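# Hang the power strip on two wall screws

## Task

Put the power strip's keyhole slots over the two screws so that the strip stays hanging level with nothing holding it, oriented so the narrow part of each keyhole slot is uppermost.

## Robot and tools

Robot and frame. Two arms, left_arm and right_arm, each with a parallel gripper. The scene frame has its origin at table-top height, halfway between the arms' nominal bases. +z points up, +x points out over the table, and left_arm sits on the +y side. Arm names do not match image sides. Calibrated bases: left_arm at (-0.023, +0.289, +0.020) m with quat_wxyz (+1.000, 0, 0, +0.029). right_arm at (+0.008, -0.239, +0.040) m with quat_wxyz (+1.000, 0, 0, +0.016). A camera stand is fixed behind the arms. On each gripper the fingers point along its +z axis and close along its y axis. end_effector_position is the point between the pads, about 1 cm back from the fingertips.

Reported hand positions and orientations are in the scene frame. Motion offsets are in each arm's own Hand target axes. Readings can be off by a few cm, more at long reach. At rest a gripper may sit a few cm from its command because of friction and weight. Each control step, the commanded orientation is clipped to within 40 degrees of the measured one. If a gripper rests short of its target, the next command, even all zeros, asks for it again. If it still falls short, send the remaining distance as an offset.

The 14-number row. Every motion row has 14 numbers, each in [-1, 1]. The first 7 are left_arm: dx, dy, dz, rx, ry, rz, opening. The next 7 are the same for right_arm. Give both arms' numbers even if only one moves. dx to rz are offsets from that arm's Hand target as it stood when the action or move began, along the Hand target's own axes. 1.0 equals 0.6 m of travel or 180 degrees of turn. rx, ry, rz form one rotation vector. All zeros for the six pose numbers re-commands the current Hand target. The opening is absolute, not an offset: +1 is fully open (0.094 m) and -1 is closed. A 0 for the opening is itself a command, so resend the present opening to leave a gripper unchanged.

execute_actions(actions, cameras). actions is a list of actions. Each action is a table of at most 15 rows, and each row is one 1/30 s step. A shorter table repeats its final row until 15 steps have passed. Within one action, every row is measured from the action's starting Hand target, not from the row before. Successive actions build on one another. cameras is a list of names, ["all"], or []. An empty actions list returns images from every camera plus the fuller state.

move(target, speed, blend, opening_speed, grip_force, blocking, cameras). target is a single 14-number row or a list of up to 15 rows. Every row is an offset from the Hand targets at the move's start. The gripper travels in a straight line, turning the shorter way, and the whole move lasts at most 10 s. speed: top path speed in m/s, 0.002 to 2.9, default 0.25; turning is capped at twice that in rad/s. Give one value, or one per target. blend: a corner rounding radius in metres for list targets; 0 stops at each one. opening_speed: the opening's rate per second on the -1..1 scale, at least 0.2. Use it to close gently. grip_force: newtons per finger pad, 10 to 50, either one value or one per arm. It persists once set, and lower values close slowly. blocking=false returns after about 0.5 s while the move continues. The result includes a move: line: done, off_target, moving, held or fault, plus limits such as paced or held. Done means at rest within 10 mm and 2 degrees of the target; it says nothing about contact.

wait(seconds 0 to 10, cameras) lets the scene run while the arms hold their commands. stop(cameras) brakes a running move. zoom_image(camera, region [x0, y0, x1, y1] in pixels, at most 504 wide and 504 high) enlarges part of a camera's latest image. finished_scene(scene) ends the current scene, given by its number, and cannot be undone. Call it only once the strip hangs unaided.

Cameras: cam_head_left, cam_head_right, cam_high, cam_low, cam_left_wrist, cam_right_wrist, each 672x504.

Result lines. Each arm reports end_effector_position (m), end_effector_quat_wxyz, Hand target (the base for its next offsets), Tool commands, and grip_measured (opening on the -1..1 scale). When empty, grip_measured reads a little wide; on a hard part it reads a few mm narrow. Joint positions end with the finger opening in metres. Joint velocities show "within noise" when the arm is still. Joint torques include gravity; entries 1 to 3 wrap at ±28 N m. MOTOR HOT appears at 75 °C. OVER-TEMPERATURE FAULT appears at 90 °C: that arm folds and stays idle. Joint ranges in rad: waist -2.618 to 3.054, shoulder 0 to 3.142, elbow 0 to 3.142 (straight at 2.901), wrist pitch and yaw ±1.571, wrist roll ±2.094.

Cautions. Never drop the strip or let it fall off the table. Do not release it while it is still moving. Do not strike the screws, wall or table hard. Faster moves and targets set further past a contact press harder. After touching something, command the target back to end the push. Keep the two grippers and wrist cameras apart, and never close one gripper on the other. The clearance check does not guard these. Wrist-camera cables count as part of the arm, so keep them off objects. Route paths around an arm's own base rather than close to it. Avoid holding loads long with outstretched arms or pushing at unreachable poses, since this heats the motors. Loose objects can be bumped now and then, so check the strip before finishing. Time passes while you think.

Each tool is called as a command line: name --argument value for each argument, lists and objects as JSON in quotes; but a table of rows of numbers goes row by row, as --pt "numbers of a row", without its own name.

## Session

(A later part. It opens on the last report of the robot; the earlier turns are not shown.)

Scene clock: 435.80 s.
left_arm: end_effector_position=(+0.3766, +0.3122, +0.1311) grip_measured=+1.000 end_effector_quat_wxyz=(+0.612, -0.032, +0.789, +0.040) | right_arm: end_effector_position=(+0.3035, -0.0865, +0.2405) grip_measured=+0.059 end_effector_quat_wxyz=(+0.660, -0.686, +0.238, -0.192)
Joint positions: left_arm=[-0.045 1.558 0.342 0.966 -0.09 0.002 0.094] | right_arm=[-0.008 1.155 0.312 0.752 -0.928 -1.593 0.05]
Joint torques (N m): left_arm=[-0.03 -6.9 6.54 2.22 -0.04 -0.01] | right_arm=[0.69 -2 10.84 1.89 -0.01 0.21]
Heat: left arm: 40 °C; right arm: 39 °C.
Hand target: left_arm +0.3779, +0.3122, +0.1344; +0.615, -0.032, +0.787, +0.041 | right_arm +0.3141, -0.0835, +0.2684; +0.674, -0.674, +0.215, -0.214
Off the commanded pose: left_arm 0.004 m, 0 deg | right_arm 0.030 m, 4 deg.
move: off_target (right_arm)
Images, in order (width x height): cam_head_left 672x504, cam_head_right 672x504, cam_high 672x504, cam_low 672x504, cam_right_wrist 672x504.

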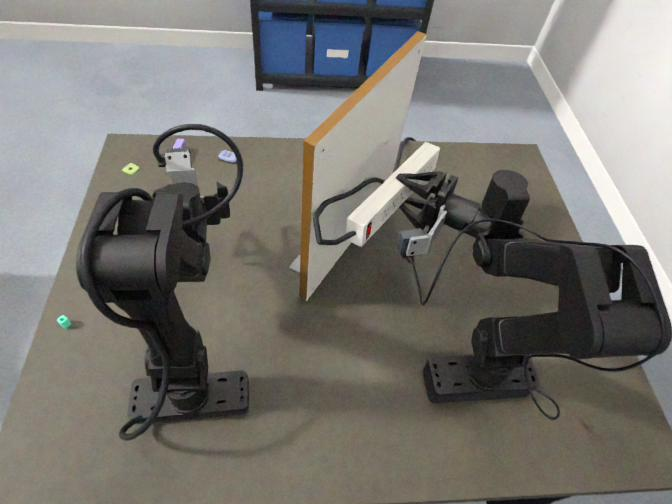

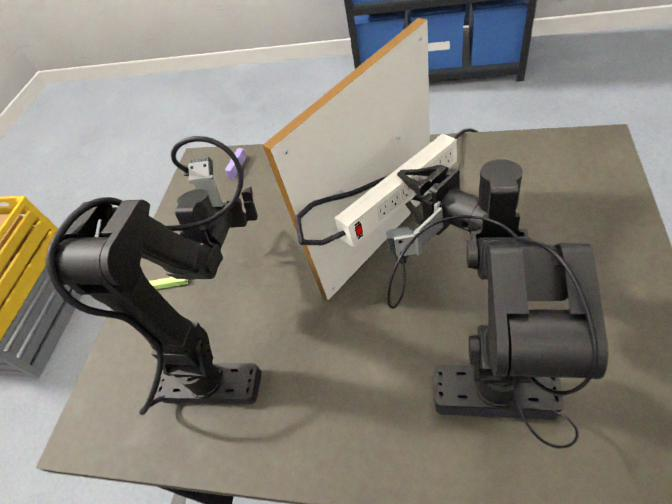

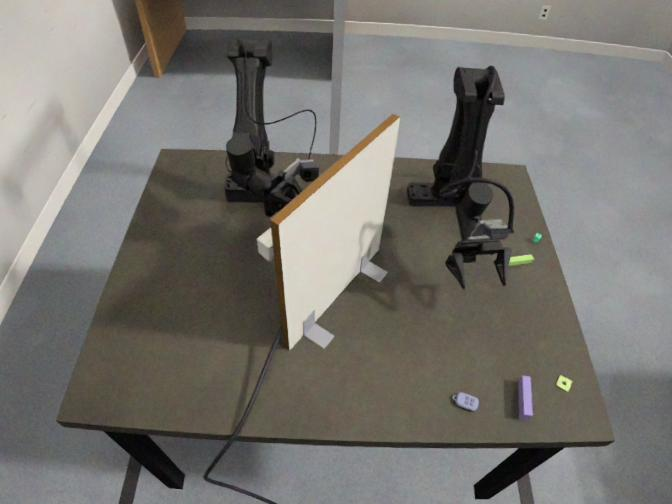

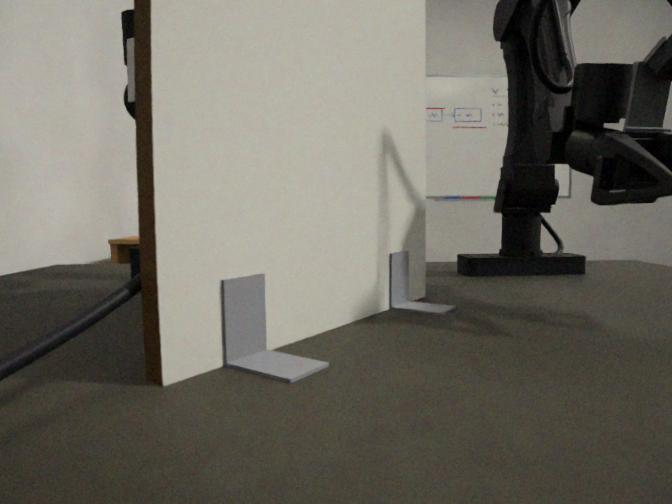

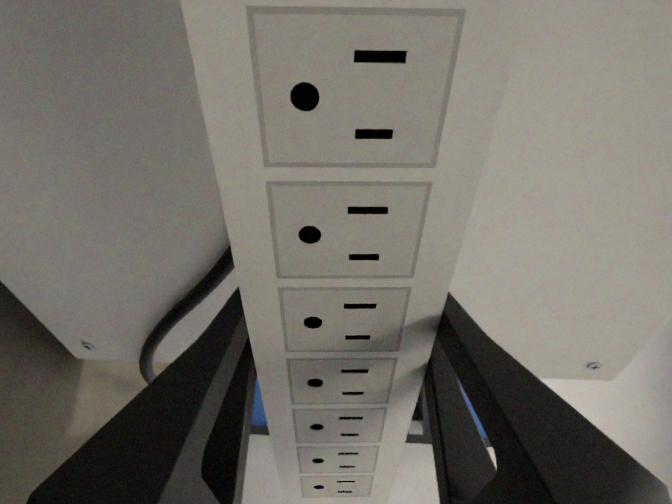

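move --pt "0 0 0 0 0 0 1 0 -0.06 -0.1 0.0172 0 -0.016 -0.1" --pt "0 0 0 0 0 0 1 0 -0.2 -0.1 0.0172 0 -0.016 -0.1" --pt "0 0 0 0 0 0 1 0 -0.2 0.0 0.0172 0 -0.016 -0.1" --cameras '["cam_head_left","cam_head_right","cam_high","cam_low","cam_right_wrist"]' --speed 0.15 --blend '[0.03,0.03,0]'

Scene clock: 454.63 s.
left_arm: end_effector_position=(+0.3766, +0.3122, +0.1311) grip_measured=+1.000 end_effector_quat_wxyz=(+0.612, -0.032, +0.789, +0.040) | right_arm: end_effector_position=(+0.3156, -0.0889, +0.3609) grip_measured=+0.059 end_effector_quat_wxyz=(+0.670, -0.672, +0.210, -0.235)
Joint positions: left_arm=[-0.045 1.558 0.342 0.966 -0.09 0.002 0.094] | right_arm=[-0.01 1.004 0.673 0.345 -0.909 -1.592 0.05]
Joint torques (N m): left_arm=[-0.03 -6.91 6.54 2.22 -0.04 -0.01] | right_arm=[0.81 -1.8 11.59 1.72 -0.17 0.41]
Heat: left arm: 40 °C; right arm: 42 °C.
Hand target: left_arm +0.3779, +0.3122, +0.1344; +0.615, -0.032, +0.787, +0.041 | right_arm +0.3143, -0.0836, +0.3884; +0.686, -0.660, +0.192, -0.237
Off the commanded pose: left_arm 0.004 m, 0 deg | right_arm 0.028 m, 3 deg.
move: off_target (right_arm)
Images, in order (width x height): cam_head_left 672x504, cam_head_right 672x504, cam_high 672x504, cam_low 672x504, cam_right_wrist 672x504.

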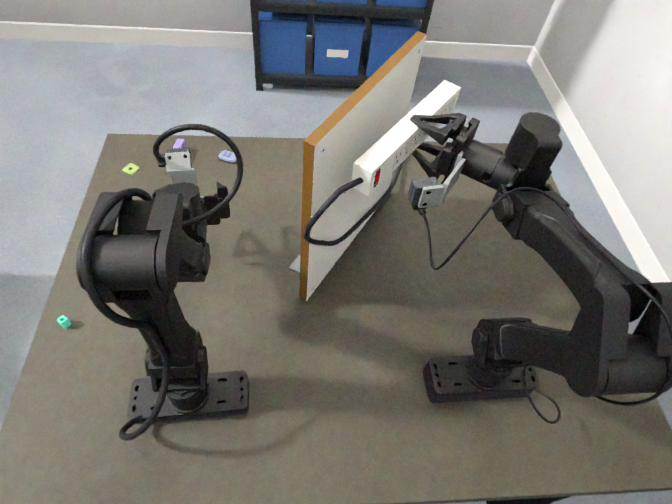

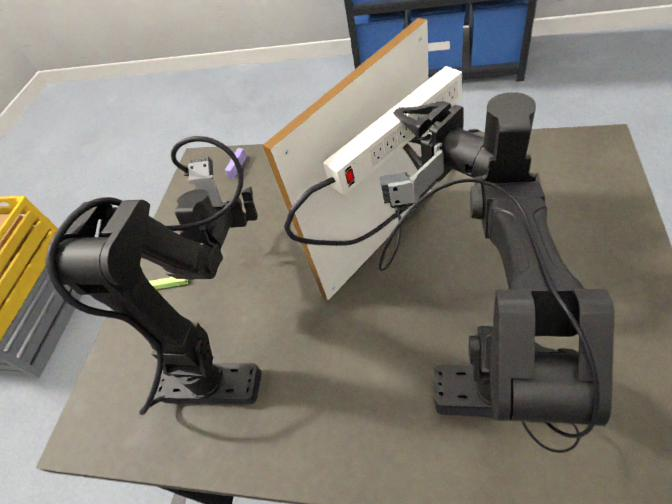

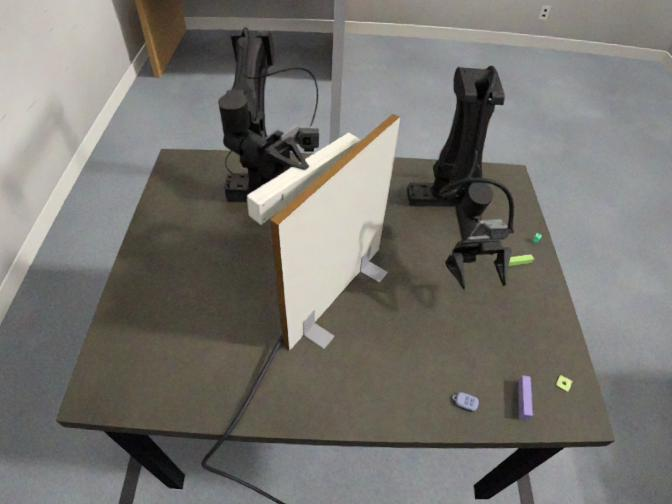

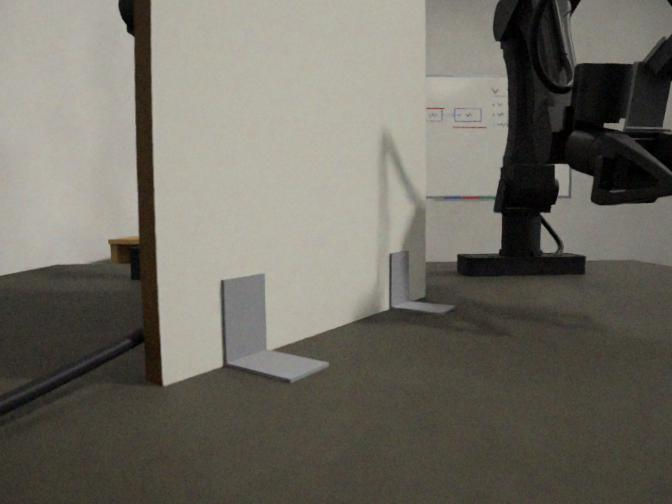

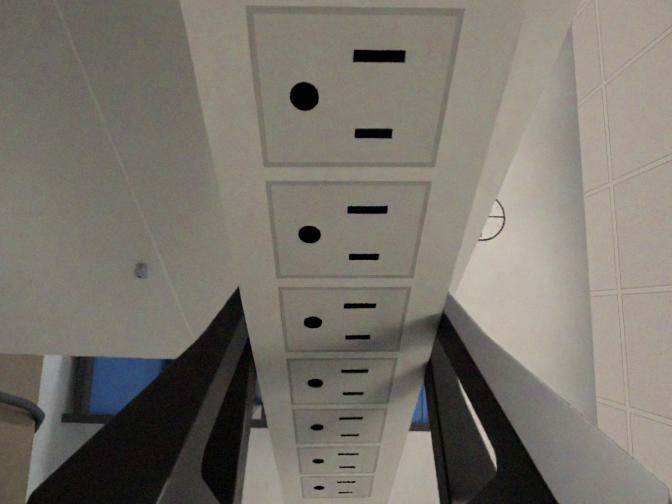

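move --target '[0,0,0,0,0,0,1, -0.0077,0.11,0.033,-0.0028,-0.0083,0.011,-0.1]' --cameras '["cam_head_left","cam_head_right","cam_right_wrist"]' --speed 0.1

zoom_image --camera "cam_right_wrist" --region '[60, 150, 240, 330]'

Scene clock: 469.20 s.
left_arm: end_effector_position=(+0.3766, +0.3122, +0.1311) grip_measured=+1.000 end_effector_quat_wxyz=(+0.612, -0.032, +0.789, +0.040) | right_arm: end_effector_position=(+0.3299, -0.0684, +0.3184) grip_measured=+0.059 end_effector_quat_wxyz=(+0.676, -0.672, +0.195, -0.230)
Joint positions: left_arm=[-0.045 1.558 0.342 0.966 -0.09 0.002 0.094] | right_arm=[0.068 1.15 0.559 0.621 -0.86 -1.593 0.05]
Joint torques (N m): left_arm=[-0.03 -6.91 6.53 2.22 -0.04 -0.01] | right_arm=[0.92 -2.54 6.74 1.93 -0.13 0.49]
Heat: left arm: 40 °C; right arm: 47 °C.
Hand target: left_arm +0.3779, +0.3122, +0.1344; +0.615, -0.032, +0.787, +0.041 | right_arm +0.3265, -0.0636, +0.3234; +0.690, -0.663, +0.195, -0.215
Off the commanded pose: left_arm 0.004 m, 0 deg | right_arm 0.008 m, 3 deg.
move: off_target (right_arm)
Images, in order (width x height): cam_head_left 672x504, cam_head_right 672x504, cam_right_wrist 672x504.

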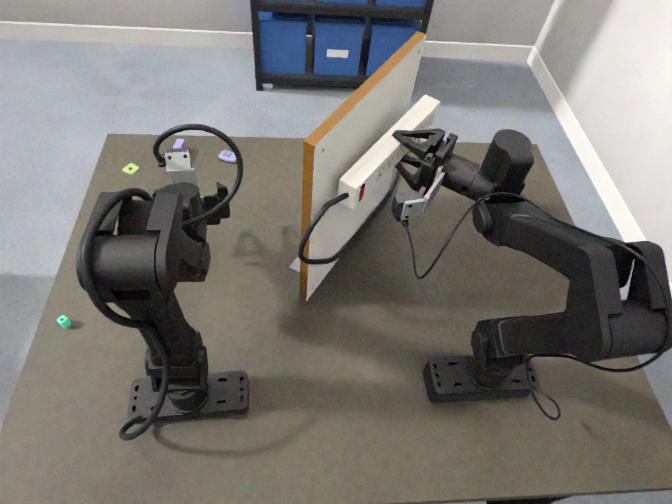

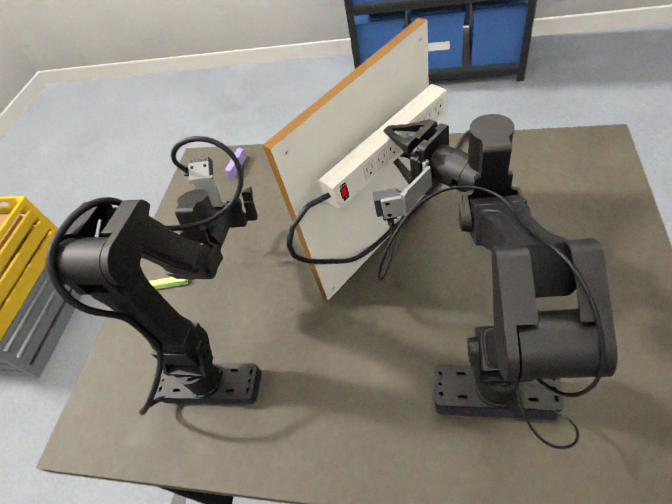

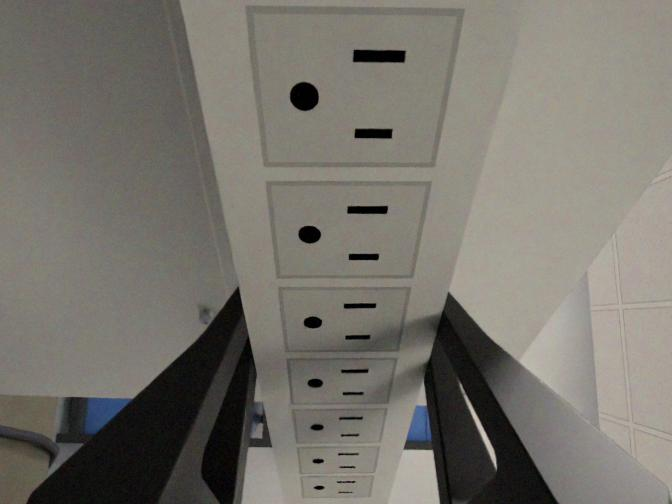

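Scaled by 2.800.

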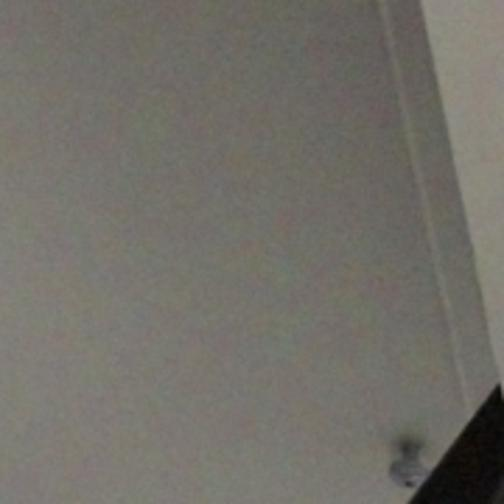

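move --pt "0 0 0 0 0 0 1 -0.011 0.0 0.0 -0.0067 -0.0267 0.0162 -0.1" --pt "0 0 0 0 0 0 1 -0.011 0.095 0.0065 -0.0067 -0.0267 0.0162 -0.1" --cameras '["cam_head_left","cam_head_right","cam_right_wrist"]' --speed 0.1 --blend '[0.02,0]'

zoom_image --camera "cam_right_wrist" --region '[150, 0, 550, 200]'

zoom_image --camera "cam_right_wrist" --region '[230, 264, 470, 504]'

zoom_image --camera "cam_head_right" --region '[290, 80, 470, 260]'

zoom_image --camera "cam_head_left" --region '[290, 80, 470, 260]'

Scene clock: 542.23 s.
left_arm: end_effector_position=(+0.3766, +0.3122, +0.1311) grip_measured=+1.000 end_effector_quat_wxyz=(+0.612, -0.032, +0.789, +0.040) | right_arm: end_effector_position=(+0.3305, -0.0608, +0.2649) grip_measured=+0.059 end_effector_quat_wxyz=(+0.684, -0.679, +0.186, -0.188)
Joint positions: left_arm=[-0.045 1.558 0.342 0.966 -0.09 0.002 0.094] | right_arm=[0.064 1.342 0.451 0.904 -0.938 -1.561 0.05]
Joint torques (N m): left_arm=[-0.03 -6.91 6.53 2.22 -0.04 -0.01] | right_arm=[0.91 -2.97 5.79 1.85 -0.26 0.43]
Heat: left arm: 40 °C; right arm: 40 °C.
Hand target: left_arm +0.3779, +0.3122, +0.1344; +0.615, -0.032, +0.787, +0.041 | right_arm +0.3254, -0.0552, +0.2665; +0.695, -0.674, +0.186, -0.168
Off the commanded pose: left_arm 0.004 m, 0 deg | right_arm 0.008 m, 3 deg.
move: off_target (right_arm)
Images, in order (width x height): cam_head_left 672x504, cam_head_right 672x504, cam_right_wrist 672x504.

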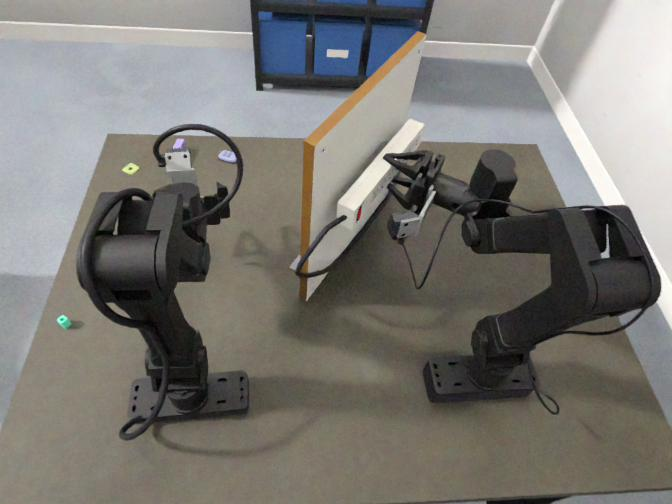

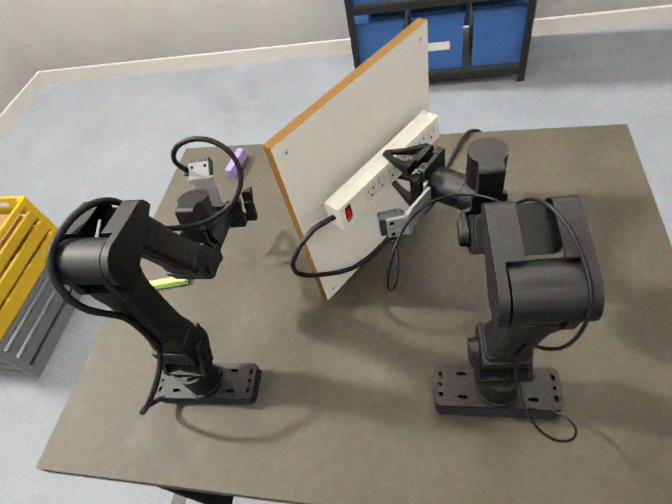

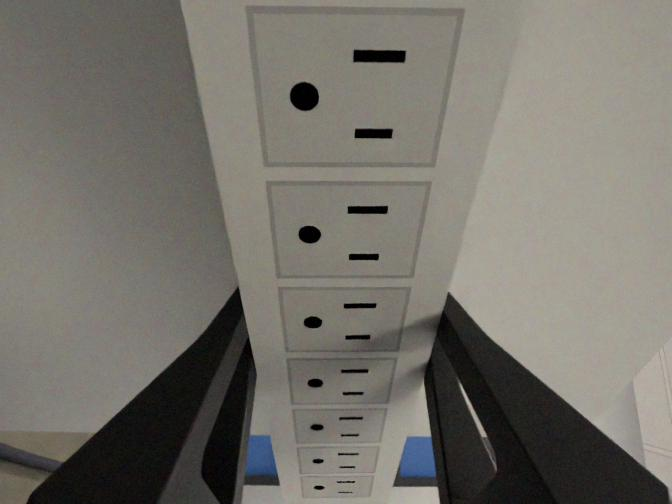

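Scaled by 1.260.

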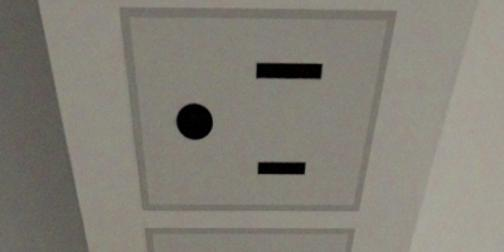

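Scaled by 2.100.

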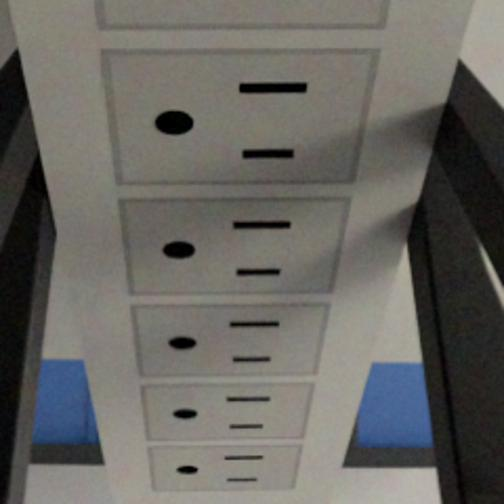

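Scaled by 2.800.

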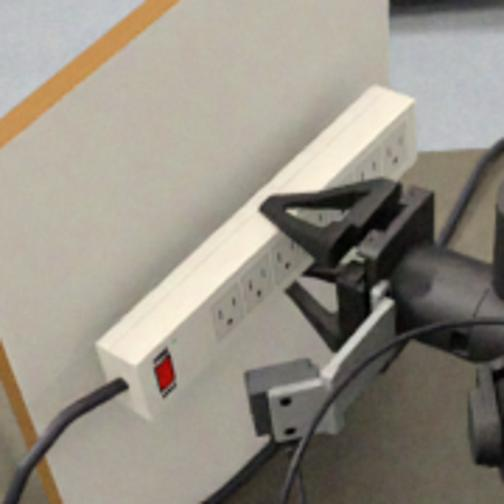

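Scaled by 2.800.

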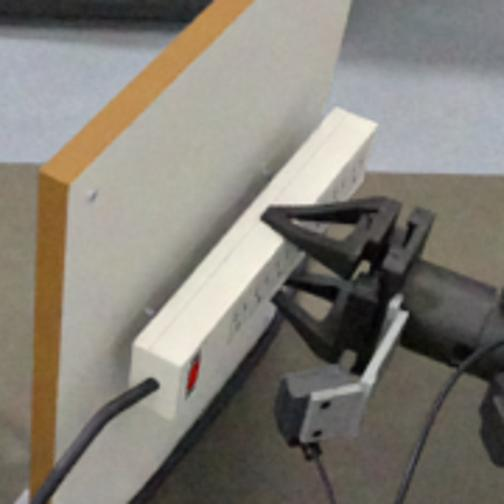

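move --target '[0,0,0,0,0,0,1, -0.003,0.0115,0.0,-0.002,-0.003,0.0022,-0.1]' --cameras '["cam_head_left"]' --speed 0.05

zoom_image --camera "cam_head_left" --region '[310, 100, 430, 240]'

Scene clock: 577.73 s.
left_arm: end_effector_position=(+0.3766, +0.3122, +0.1311) grip_measured=+1.000 end_effector_quat_wxyz=(+0.612, -0.032, +0.789, +0.040) | right_arm: end_effector_position=(+0.3300, -0.0601, +0.2586) grip_measured=+0.059 end_effector_quat_wxyz=(+0.684, -0.681, +0.188, -0.183)
Joint positions: left_arm=[-0.045 1.558 0.342 0.966 -0.09 0.002 0.094] | right_arm=[0.064 1.362 0.441 0.926 -0.944 -1.56 0.05]
Joint torques (N m): left_arm=[-0.03 -6.91 6.53 2.22 -0.04 -0.01] | right_arm=[0.96 -3.11 5.48 1.84 -0.32 0.43]
Heat: left arm: 40 °C; right arm: 40 °C.
Hand target: left_arm +0.3779, +0.3122, +0.1344; +0.615, -0.032, +0.787, +0.041 | right_arm +0.3237, -0.0540, +0.2596; +0.695, -0.676, +0.185, -0.161
Off the commanded pose: left_arm 0.004 m, 0 deg | right_arm 0.009 m, 3 deg.
move: off_target (right_arm)
Images, in order (width x height): cam_head_left 672x504.

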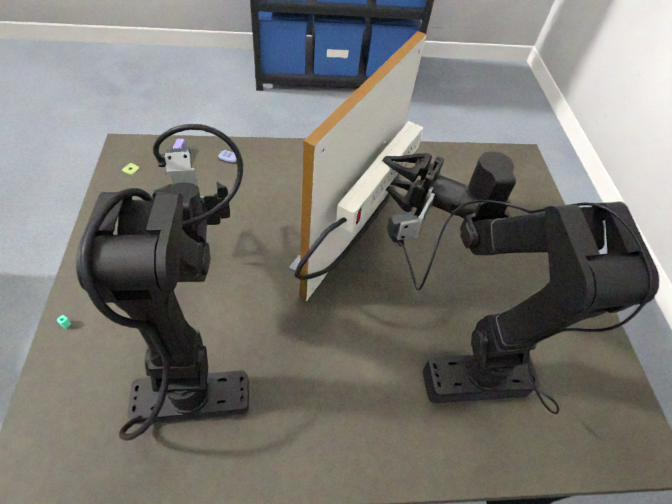

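Scaled by 3.600.

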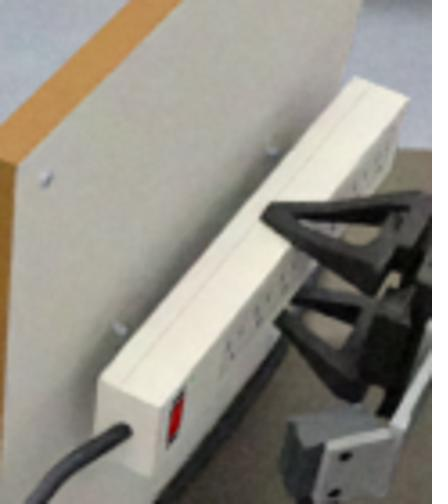

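move --target '[0,0,0,0,0,0,1, 0.0,0.0,0.0167,0,0,0.0,-0.1]' --cameras '["cam_head_left"]' --speed 0.03

zoom_image --camera "cam_head_left" --region '[310, 100, 430, 240]'

Scene clock: 604.07 s.
left_arm: end_effector_position=(+0.3766, +0.3122, +0.1311) grip_measured=+1.000 end_effector_quat_wxyz=(+0.612, -0.032, +0.789, +0.040) | right_arm: end_effector_position=(+0.3292, -0.0501, +0.2514) grip_measured=+0.059 end_effector_quat_wxyz=(+0.683, -0.685, +0.189, -0.172)
Joint positions: left_arm=[-0.045 1.558 0.342 0.966 -0.09 0.002 0.094] | right_arm=[0.1 1.388 0.441 0.932 -0.923 -1.56 0.05]
Joint torques (N m): left_arm=[-0.03 -6.93 6.54 2.22 -0.04 -0.01] | right_arm=[0.92 -3.23 6.87 1.91 -0.17 0.44]
Heat: left arm: 40 °C; right arm: 40 °C.
Hand target: left_arm +0.3779, +0.3122, +0.1344; +0.615, -0.032, +0.787, +0.041 | right_arm +0.3285, -0.0453, +0.2598; +0.695, -0.676, +0.185, -0.161
Off the commanded pose: left_arm 0.004 m, 0 deg | right_arm 0.010 m, 2 deg.
move: done
Images, in order (width x height): cam_head_left 672x504.

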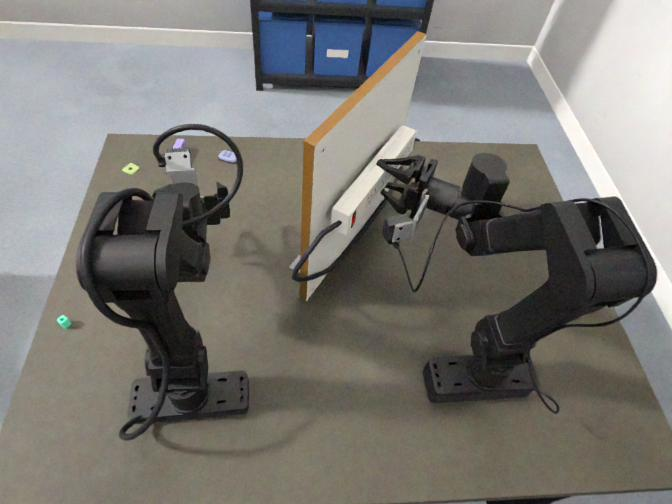

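Scaled by 3.600.

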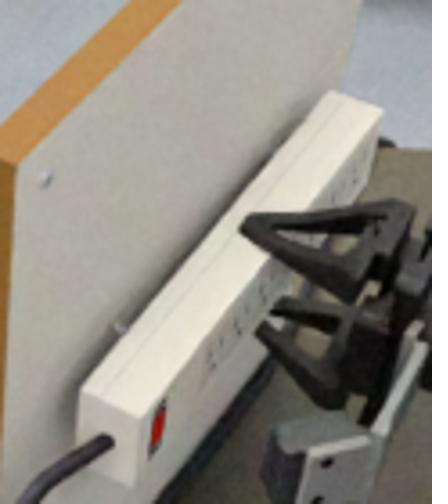

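move --target '[0,0,0,0,0,0,1, 0.0,-0.035,-0.004,0,0.003,-0.0053,-0.1]' --cameras '["cam_head_left"]' --speed 0.05

zoom_image --camera "cam_head_left" --region '[310, 100, 430, 240]'

Scene clock: 617.93 s.
left_arm: end_effector_position=(+0.3766, +0.3122, +0.1311) grip_measured=+1.000 end_effector_quat_wxyz=(+0.612, -0.032, +0.789, +0.040) | right_arm: end_effector_position=(+0.3256, -0.0515, +0.2469) grip_measured=+0.059 end_effector_quat_wxyz=(+0.673, -0.692, +0.209, -0.157)
Joint positions: left_arm=[-0.045 1.558 0.342 0.966 -0.09 0.002 0.094] | right_arm=[0.1 1.344 0.441 0.829 -0.915 -1.565 0.05]
Joint torques (N m): left_arm=[-0.05 -6.9 6.53 2.22 -0.04 -0.01] | right_arm=[0.27 -6.56 9.99 1.75 -0.23 0.35]
Heat: left arm: 40 °C; right arm: 40 °C.
Hand target: left_arm +0.3779, +0.3122, +0.1344; +0.615, -0.032, +0.787, +0.041 | right_arm +0.3279, -0.0481, +0.2808; +0.693, -0.677, +0.183, -0.171
Off the commanded pose: left_arm 0.004 m, 0 deg | right_arm 0.034 m, 4 deg.
move: off_target (right_arm)
Images, in order (width x height): cam_head_left 672x504.

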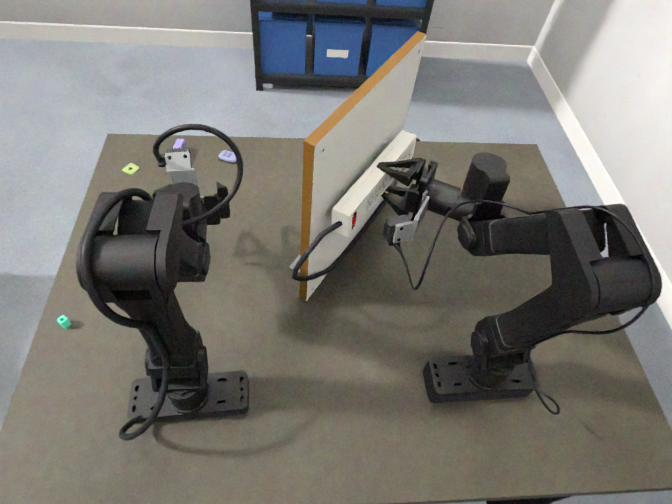

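Scaled by 3.600.

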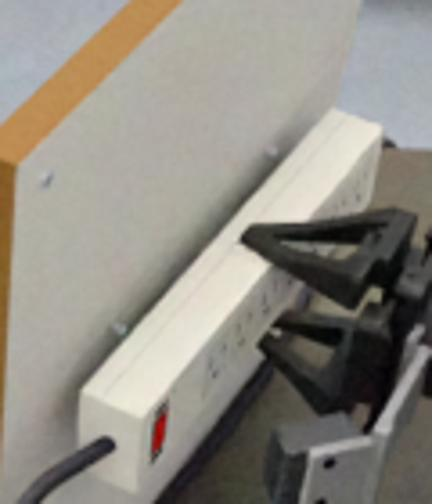

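move --pt "0 0 0 0 0 0 1 0.0 -0.04 -0.01 0 0 0 -0.1" --pt "0 0 0 0 0 0 1 0.0 0.015 -0.006 0 0 0 -0.1" --cameras '["cam_head_left"]' --speed 0.06

zoom_image --camera "cam_head_left" --region '[310, 100, 430, 240]'

Scene clock: 625.97 s.
left_arm: end_effector_position=(+0.3766, +0.3122, +0.1311) grip_measured=+1.000 end_effector_quat_wxyz=(+0.612, -0.032, +0.789, +0.040) | right_arm: end_effector_position=(+0.3307, -0.0556, +0.2693) grip_measured=+0.059 end_effector_quat_wxyz=(+0.682, -0.683, +0.185, -0.187)
Joint positions: left_arm=[-0.045 1.558 0.342 0.966 -0.09 0.002 0.094] | right_arm=[0.084 1.326 0.472 0.853 -0.922 -1.575 0.05]
Joint torques (N m): left_arm=[-0.05 -6.9 6.54 2.22 -0.04 -0.01] | right_arm=[0.73 -3.14 5.87 1.88 -0.24 0.4]
Heat: left arm: 40 °C; right arm: 41 °C.
Hand target: left_arm +0.3779, +0.3122, +0.1344; +0.615, -0.032, +0.787, +0.041 | right_arm +0.3261, -0.0511, +0.2717; +0.693, -0.677, +0.183, -0.170
Off the commanded pose: left_arm 0.004 m, 0 deg | right_arm 0.007 m, 2 deg.
move: done
Images, in order (width x height): cam_head_left 672x504.

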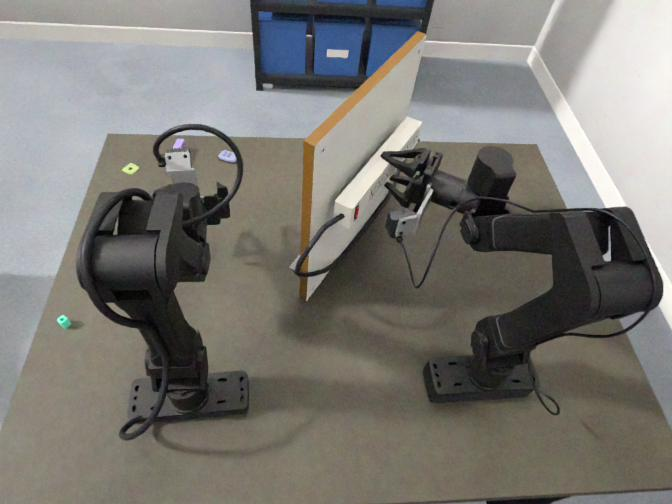

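Scaled by 3.600.

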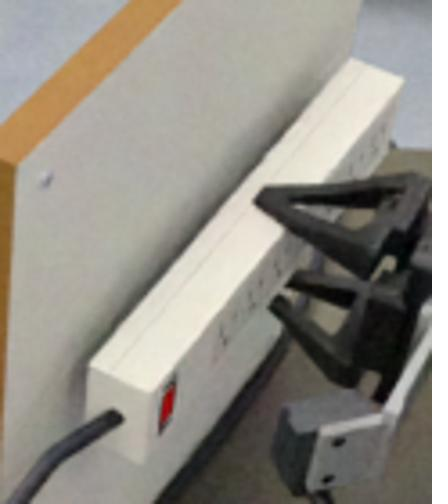

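move --target '[0,0,0,0,0,0,1, 0.0,0.005,0.0133,0,0,0.003,-0.1]' --cameras '["cam_head_left","cam_head_right"]' --speed 0.03

zoom_image --camera "cam_head_left" --region '[310, 100, 430, 240]'

zoom_image --camera "cam_head_right" --region '[310, 100, 450, 240]'

Scene clock: 634.63 s.
left_arm: end_effector_position=(+0.3766, +0.3122, +0.1311) grip_measured=+1.000 end_effector_quat_wxyz=(+0.612, -0.032, +0.789, +0.040) | right_arm: end_effector_position=(+0.3322, -0.0488, +0.2632) grip_measured=+0.059 end_effector_quat_wxyz=(+0.681, -0.684, +0.187, -0.181)
Joint positions: left_arm=[-0.045 1.558 0.342 0.966 -0.09 0.002 0.094] | right_arm=[0.109 1.356 0.472 0.874 -0.904 -1.571 0.05]
Joint torques (N m): left_arm=[-0.05 -6.9 6.53 2.22 -0.04 -0.01] | right_arm=[0.88 -3.26 6.45 1.91 -0.16 0.44]
Heat: left arm: 41 °C; right arm: 42 °C.
Hand target: left_arm +0.3779, +0.3122, +0.1344; +0.615, -0.032, +0.787, +0.041 | right_arm +0.3299, -0.0440, +0.2689; +0.693, -0.676, +0.186, -0.167
Off the commanded pose: left_arm 0.004 m, 0 deg | right_arm 0.008 m, 2 deg.
move: done
Images, in order (width x height): cam_head_left 672x504, cam_head_right 672x504.

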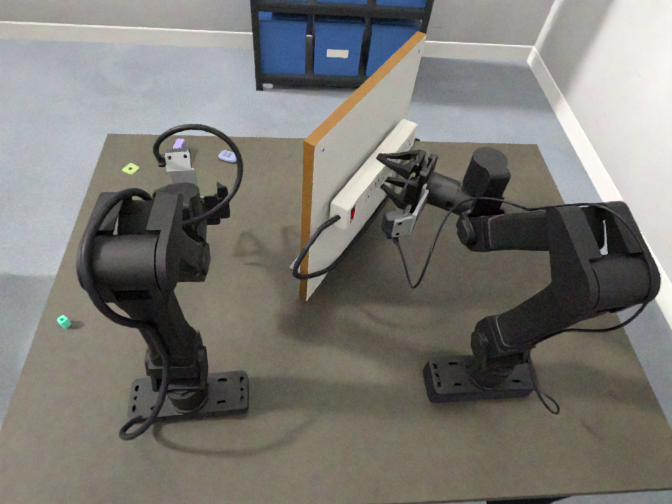

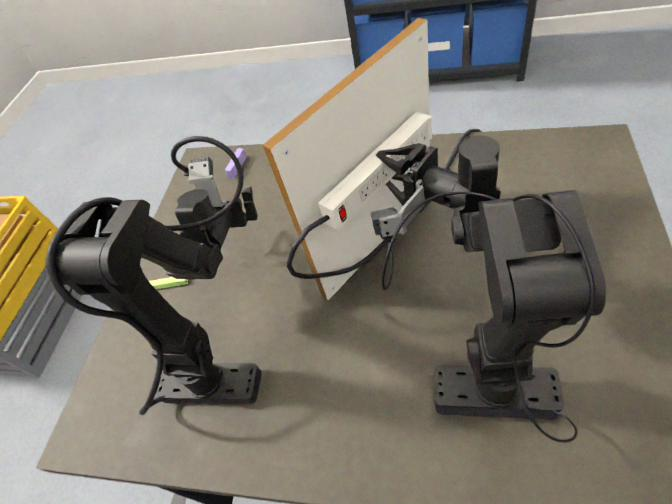

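Scaled by 3.600.

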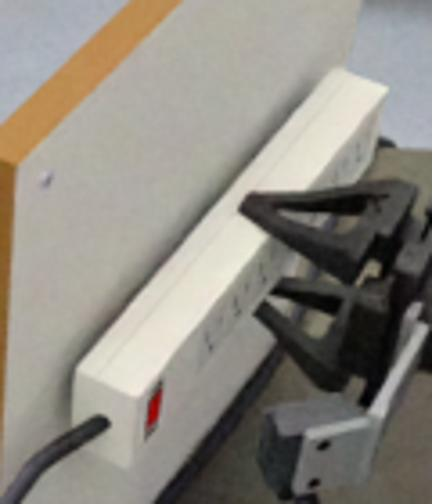

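Scaled by 3.600.

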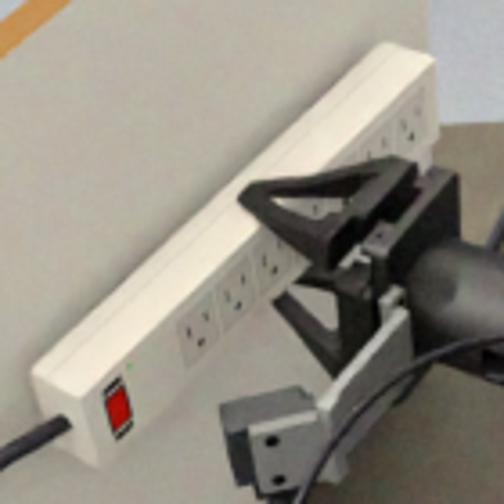

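move --target '[0,0,0,0,0,0,1, 0.006,-0.002,0.0117,0,0,0,-0.1]' --cameras '["cam_head_left","cam_head_right"]' --speed 0.03

zoom_image --camera "cam_head_left" --region '[310, 100, 430, 240]'

Scene clock: 639.77 s.
left_arm: end_effector_position=(+0.3766, +0.3122, +0.1311) grip_measured=+1.000 end_effector_quat_wxyz=(+0.612, -0.032, +0.789, +0.040) | right_arm: end_effector_position=(+0.3345, -0.0454, +0.2547) grip_measured=+0.059 end_effector_quat_wxyz=(+0.678, -0.687, +0.196, -0.173)
Joint positions: left_arm=[-0.045 1.558 0.342 0.966 -0.09 0.002 0.094] | right_arm=[0.122 1.383 0.472 0.876 -0.89 -1.57 0.05]
Joint torques (N m): left_arm=[-0.05 -6.9 6.53 2.22 -0.04 -0.02] | right_arm=[0.91 -3.33 8.34 1.92 -0.17 0.44]
Heat: left arm: 41 °C; right arm: 42 °C.
Hand target: left_arm +0.3779, +0.3122, +0.1344; +0.615, -0.032, +0.787, +0.041 | right_arm +0.3365, -0.0396, +0.2702; +0.693, -0.676, +0.186, -0.167
Off the commanded pose: left_arm 0.004 m, 0 deg | right_arm 0.017 m, 3 deg.
move: off_target (right_arm)
Images, in order (width x height): cam_head_left 672x504, cam_head_right 672x504.

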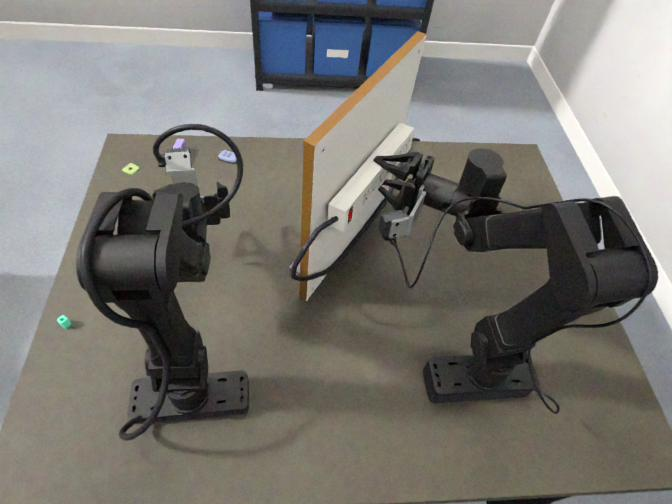

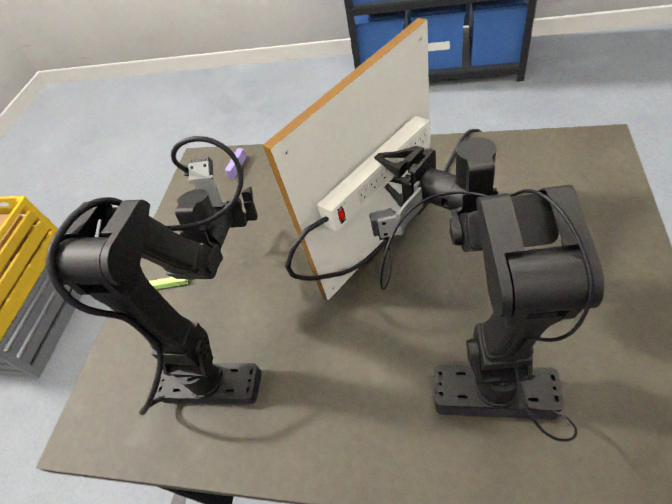

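Scaled by 3.600.

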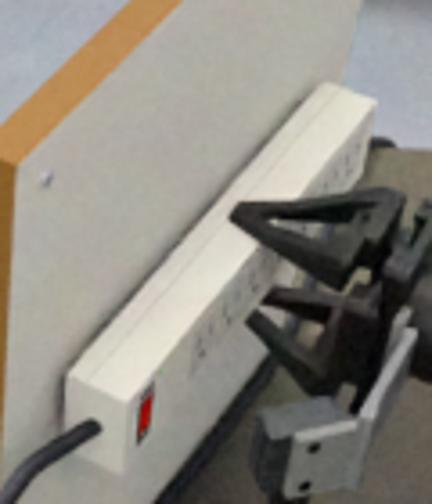

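move --target '[0,0,0,0,0,0,1, 0.0,-0.0267,0.008,0,0,0.0,-0.1]' --cameras '["cam_head_left"]' --speed 0.03

zoom_image --camera "cam_head_left" --region '[310, 100, 430, 240]'

Scene clock: 648.67 s.
left_arm: end_effector_position=(+0.3766, +0.3122, +0.1311) grip_measured=+1.000 end_effector_quat_wxyz=(+0.612, -0.032, +0.789, +0.040) | right_arm: end_effector_position=(+0.3354, -0.0441, +0.2526) grip_measured=+0.059 end_effector_quat_wxyz=(+0.673, -0.692, +0.206, -0.162)
Joint positions: left_arm=[-0.045 1.558 0.342 0.966 -0.09 0.002 0.094] | right_arm=[0.128 1.376 0.486 0.824 -0.884 -1.569 0.05]
Joint torques (N m): left_arm=[-0.03 -6.9 6.54 2.22 -0.04 -0.01] | right_arm=[1.39 -5.98 10.84 1.64 -0.13 0.48]
Heat: left arm: 41 °C; right arm: 44 °C.
Hand target: left_arm +0.3779, +0.3122, +0.1344; +0.615, -0.032, +0.787, +0.041 | right_arm +0.3391, -0.0359, +0.2862; +0.693, -0.676, +0.186, -0.167
Off the commanded pose: left_arm 0.004 m, 0 deg | right_arm 0.035 m, 4 deg.
move: off_target (right_arm)
Images, in order (width x height): cam_head_left 672x504.

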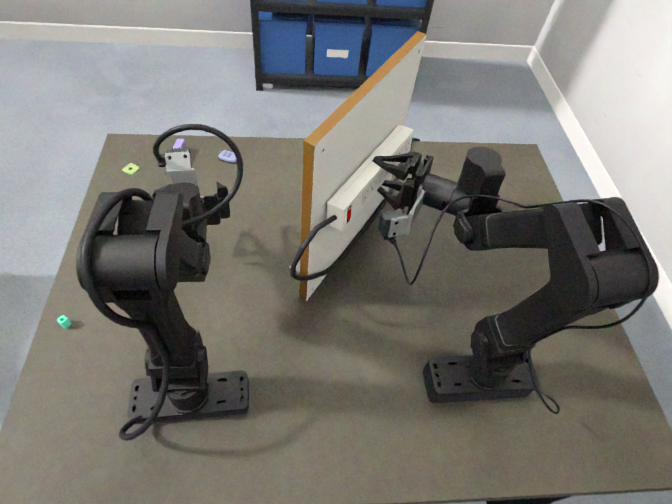

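Scaled by 3.600.

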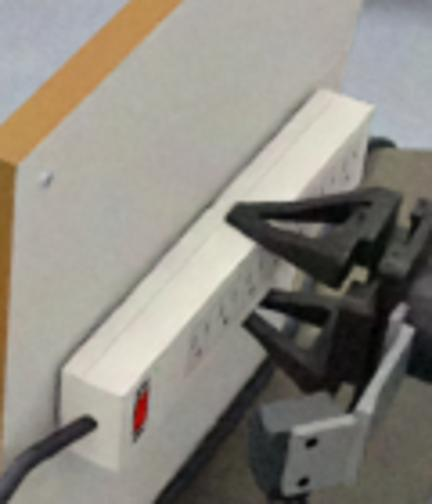

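move --target '[0,0,0,0,0,0,1, 0.0,-0.011,0.0,0.0133,0,-0.0145,-0.1]' --cameras '["cam_head_left"]' --speed 0.03

zoom_image --camera "cam_head_left" --region '[310, 100, 430, 240]'

Scene clock: 657.77 s.
left_arm: end_effector_position=(+0.3766, +0.3122, +0.1311) grip_measured=+1.000 end_effector_quat_wxyz=(+0.612, -0.032, +0.789, +0.040) | right_arm: end_effector_position=(+0.3364, -0.0445, +0.2592) grip_measured=+0.059 end_effector_quat_wxyz=(+0.678, -0.686, +0.198, -0.174)
Joint positions: left_arm=[-0.045 1.558 0.342 0.966 -0.09 0.002 0.094] | right_arm=[0.128 1.374 0.486 0.857 -0.879 -1.565 0.05]
Joint torques (N m): left_arm=[-0.03 -6.91 6.54 2.22 -0.04 -0.01] | right_arm=[1.39 -4.53 9.96 2.17 -0.16 0.45]
Heat: left arm: 41 °C; right arm: 44 °C.
Hand target: left_arm +0.3779, +0.3122, +0.1344; +0.615, -0.032, +0.787, +0.041 | right_arm +0.3392, -0.0361, +0.2928; +0.703, -0.665, +0.167, -0.187
Off the commanded pose: left_arm 0.004 m, 0 deg | right_arm 0.035 m, 5 deg.
move: off_target (right_arm)
Images, in order (width x height): cam_head_left 672x504.

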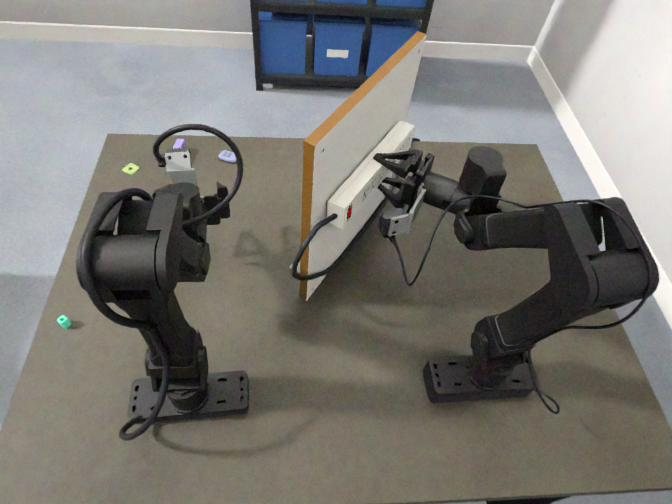

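Scaled by 3.600.

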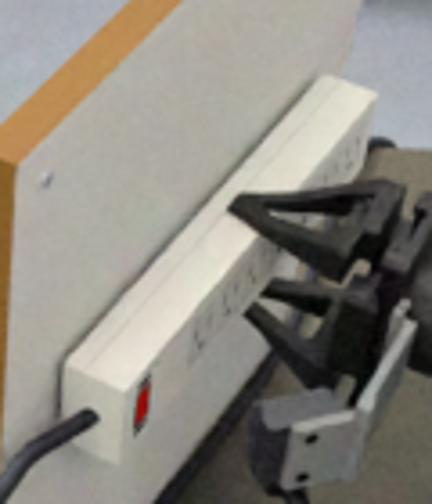

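move --target '[0,0,0,0,0,0,1, 0.005,0.0,0.006,0.0065,0,-0.0085,-0.1]' --cameras '["cam_head_left","cam_right_wrist"]' --speed 0.03

zoom_image --camera "cam_head_left" --region '[310, 100, 430, 240]'

Scene clock: 664.17 s.
left_arm: end_effector_position=(+0.3766, +0.3122, +0.1311) grip_measured=+1.000 end_effector_quat_wxyz=(+0.612, -0.032, +0.789, +0.040) | right_arm: end_effector_position=(+0.3370, -0.0443, +0.2621) grip_measured=+0.059 end_effector_quat_wxyz=(+0.684, -0.682, +0.189, -0.178)
Joint positions: left_arm=[-0.045 1.558 0.342 0.966 -0.09 0.002 0.094] | right_arm=[0.124 1.389 0.486 0.9 -0.889 -1.559 0.05]
Joint torques (N m): left_arm=[-0.03 -6.91 6.54 2.23 -0.04 -0.01] | right_arm=[1.92 -2.85 10.02 2.4 0.04 0.36]
Heat: left arm: 41 °C; right arm: 44 °C.
Hand target: left_arm +0.3779, +0.3122, +0.1344; +0.615, -0.032, +0.787, +0.041 | right_arm +0.3436, -0.0343, +0.2930; +0.708, -0.660, +0.156, -0.198
Off the commanded pose: left_arm 0.004 m, 0 deg | right_arm 0.033 m, 6 deg.
move: off_target (right_arm)
Images, in order (width x height): cam_head_left 672x504, cam_right_wrist 672x504.

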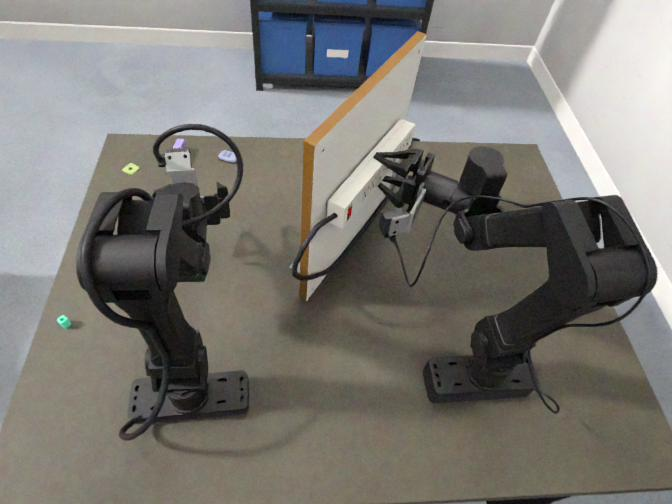

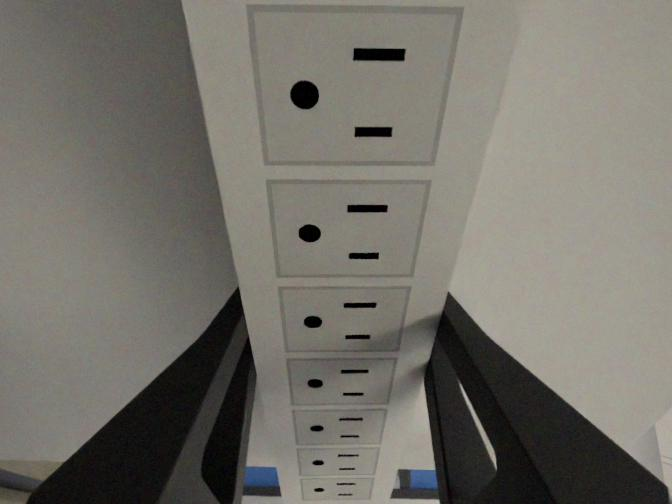

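Scaled by 3.600.

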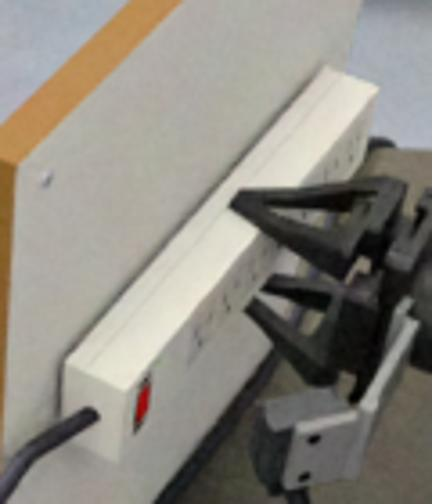

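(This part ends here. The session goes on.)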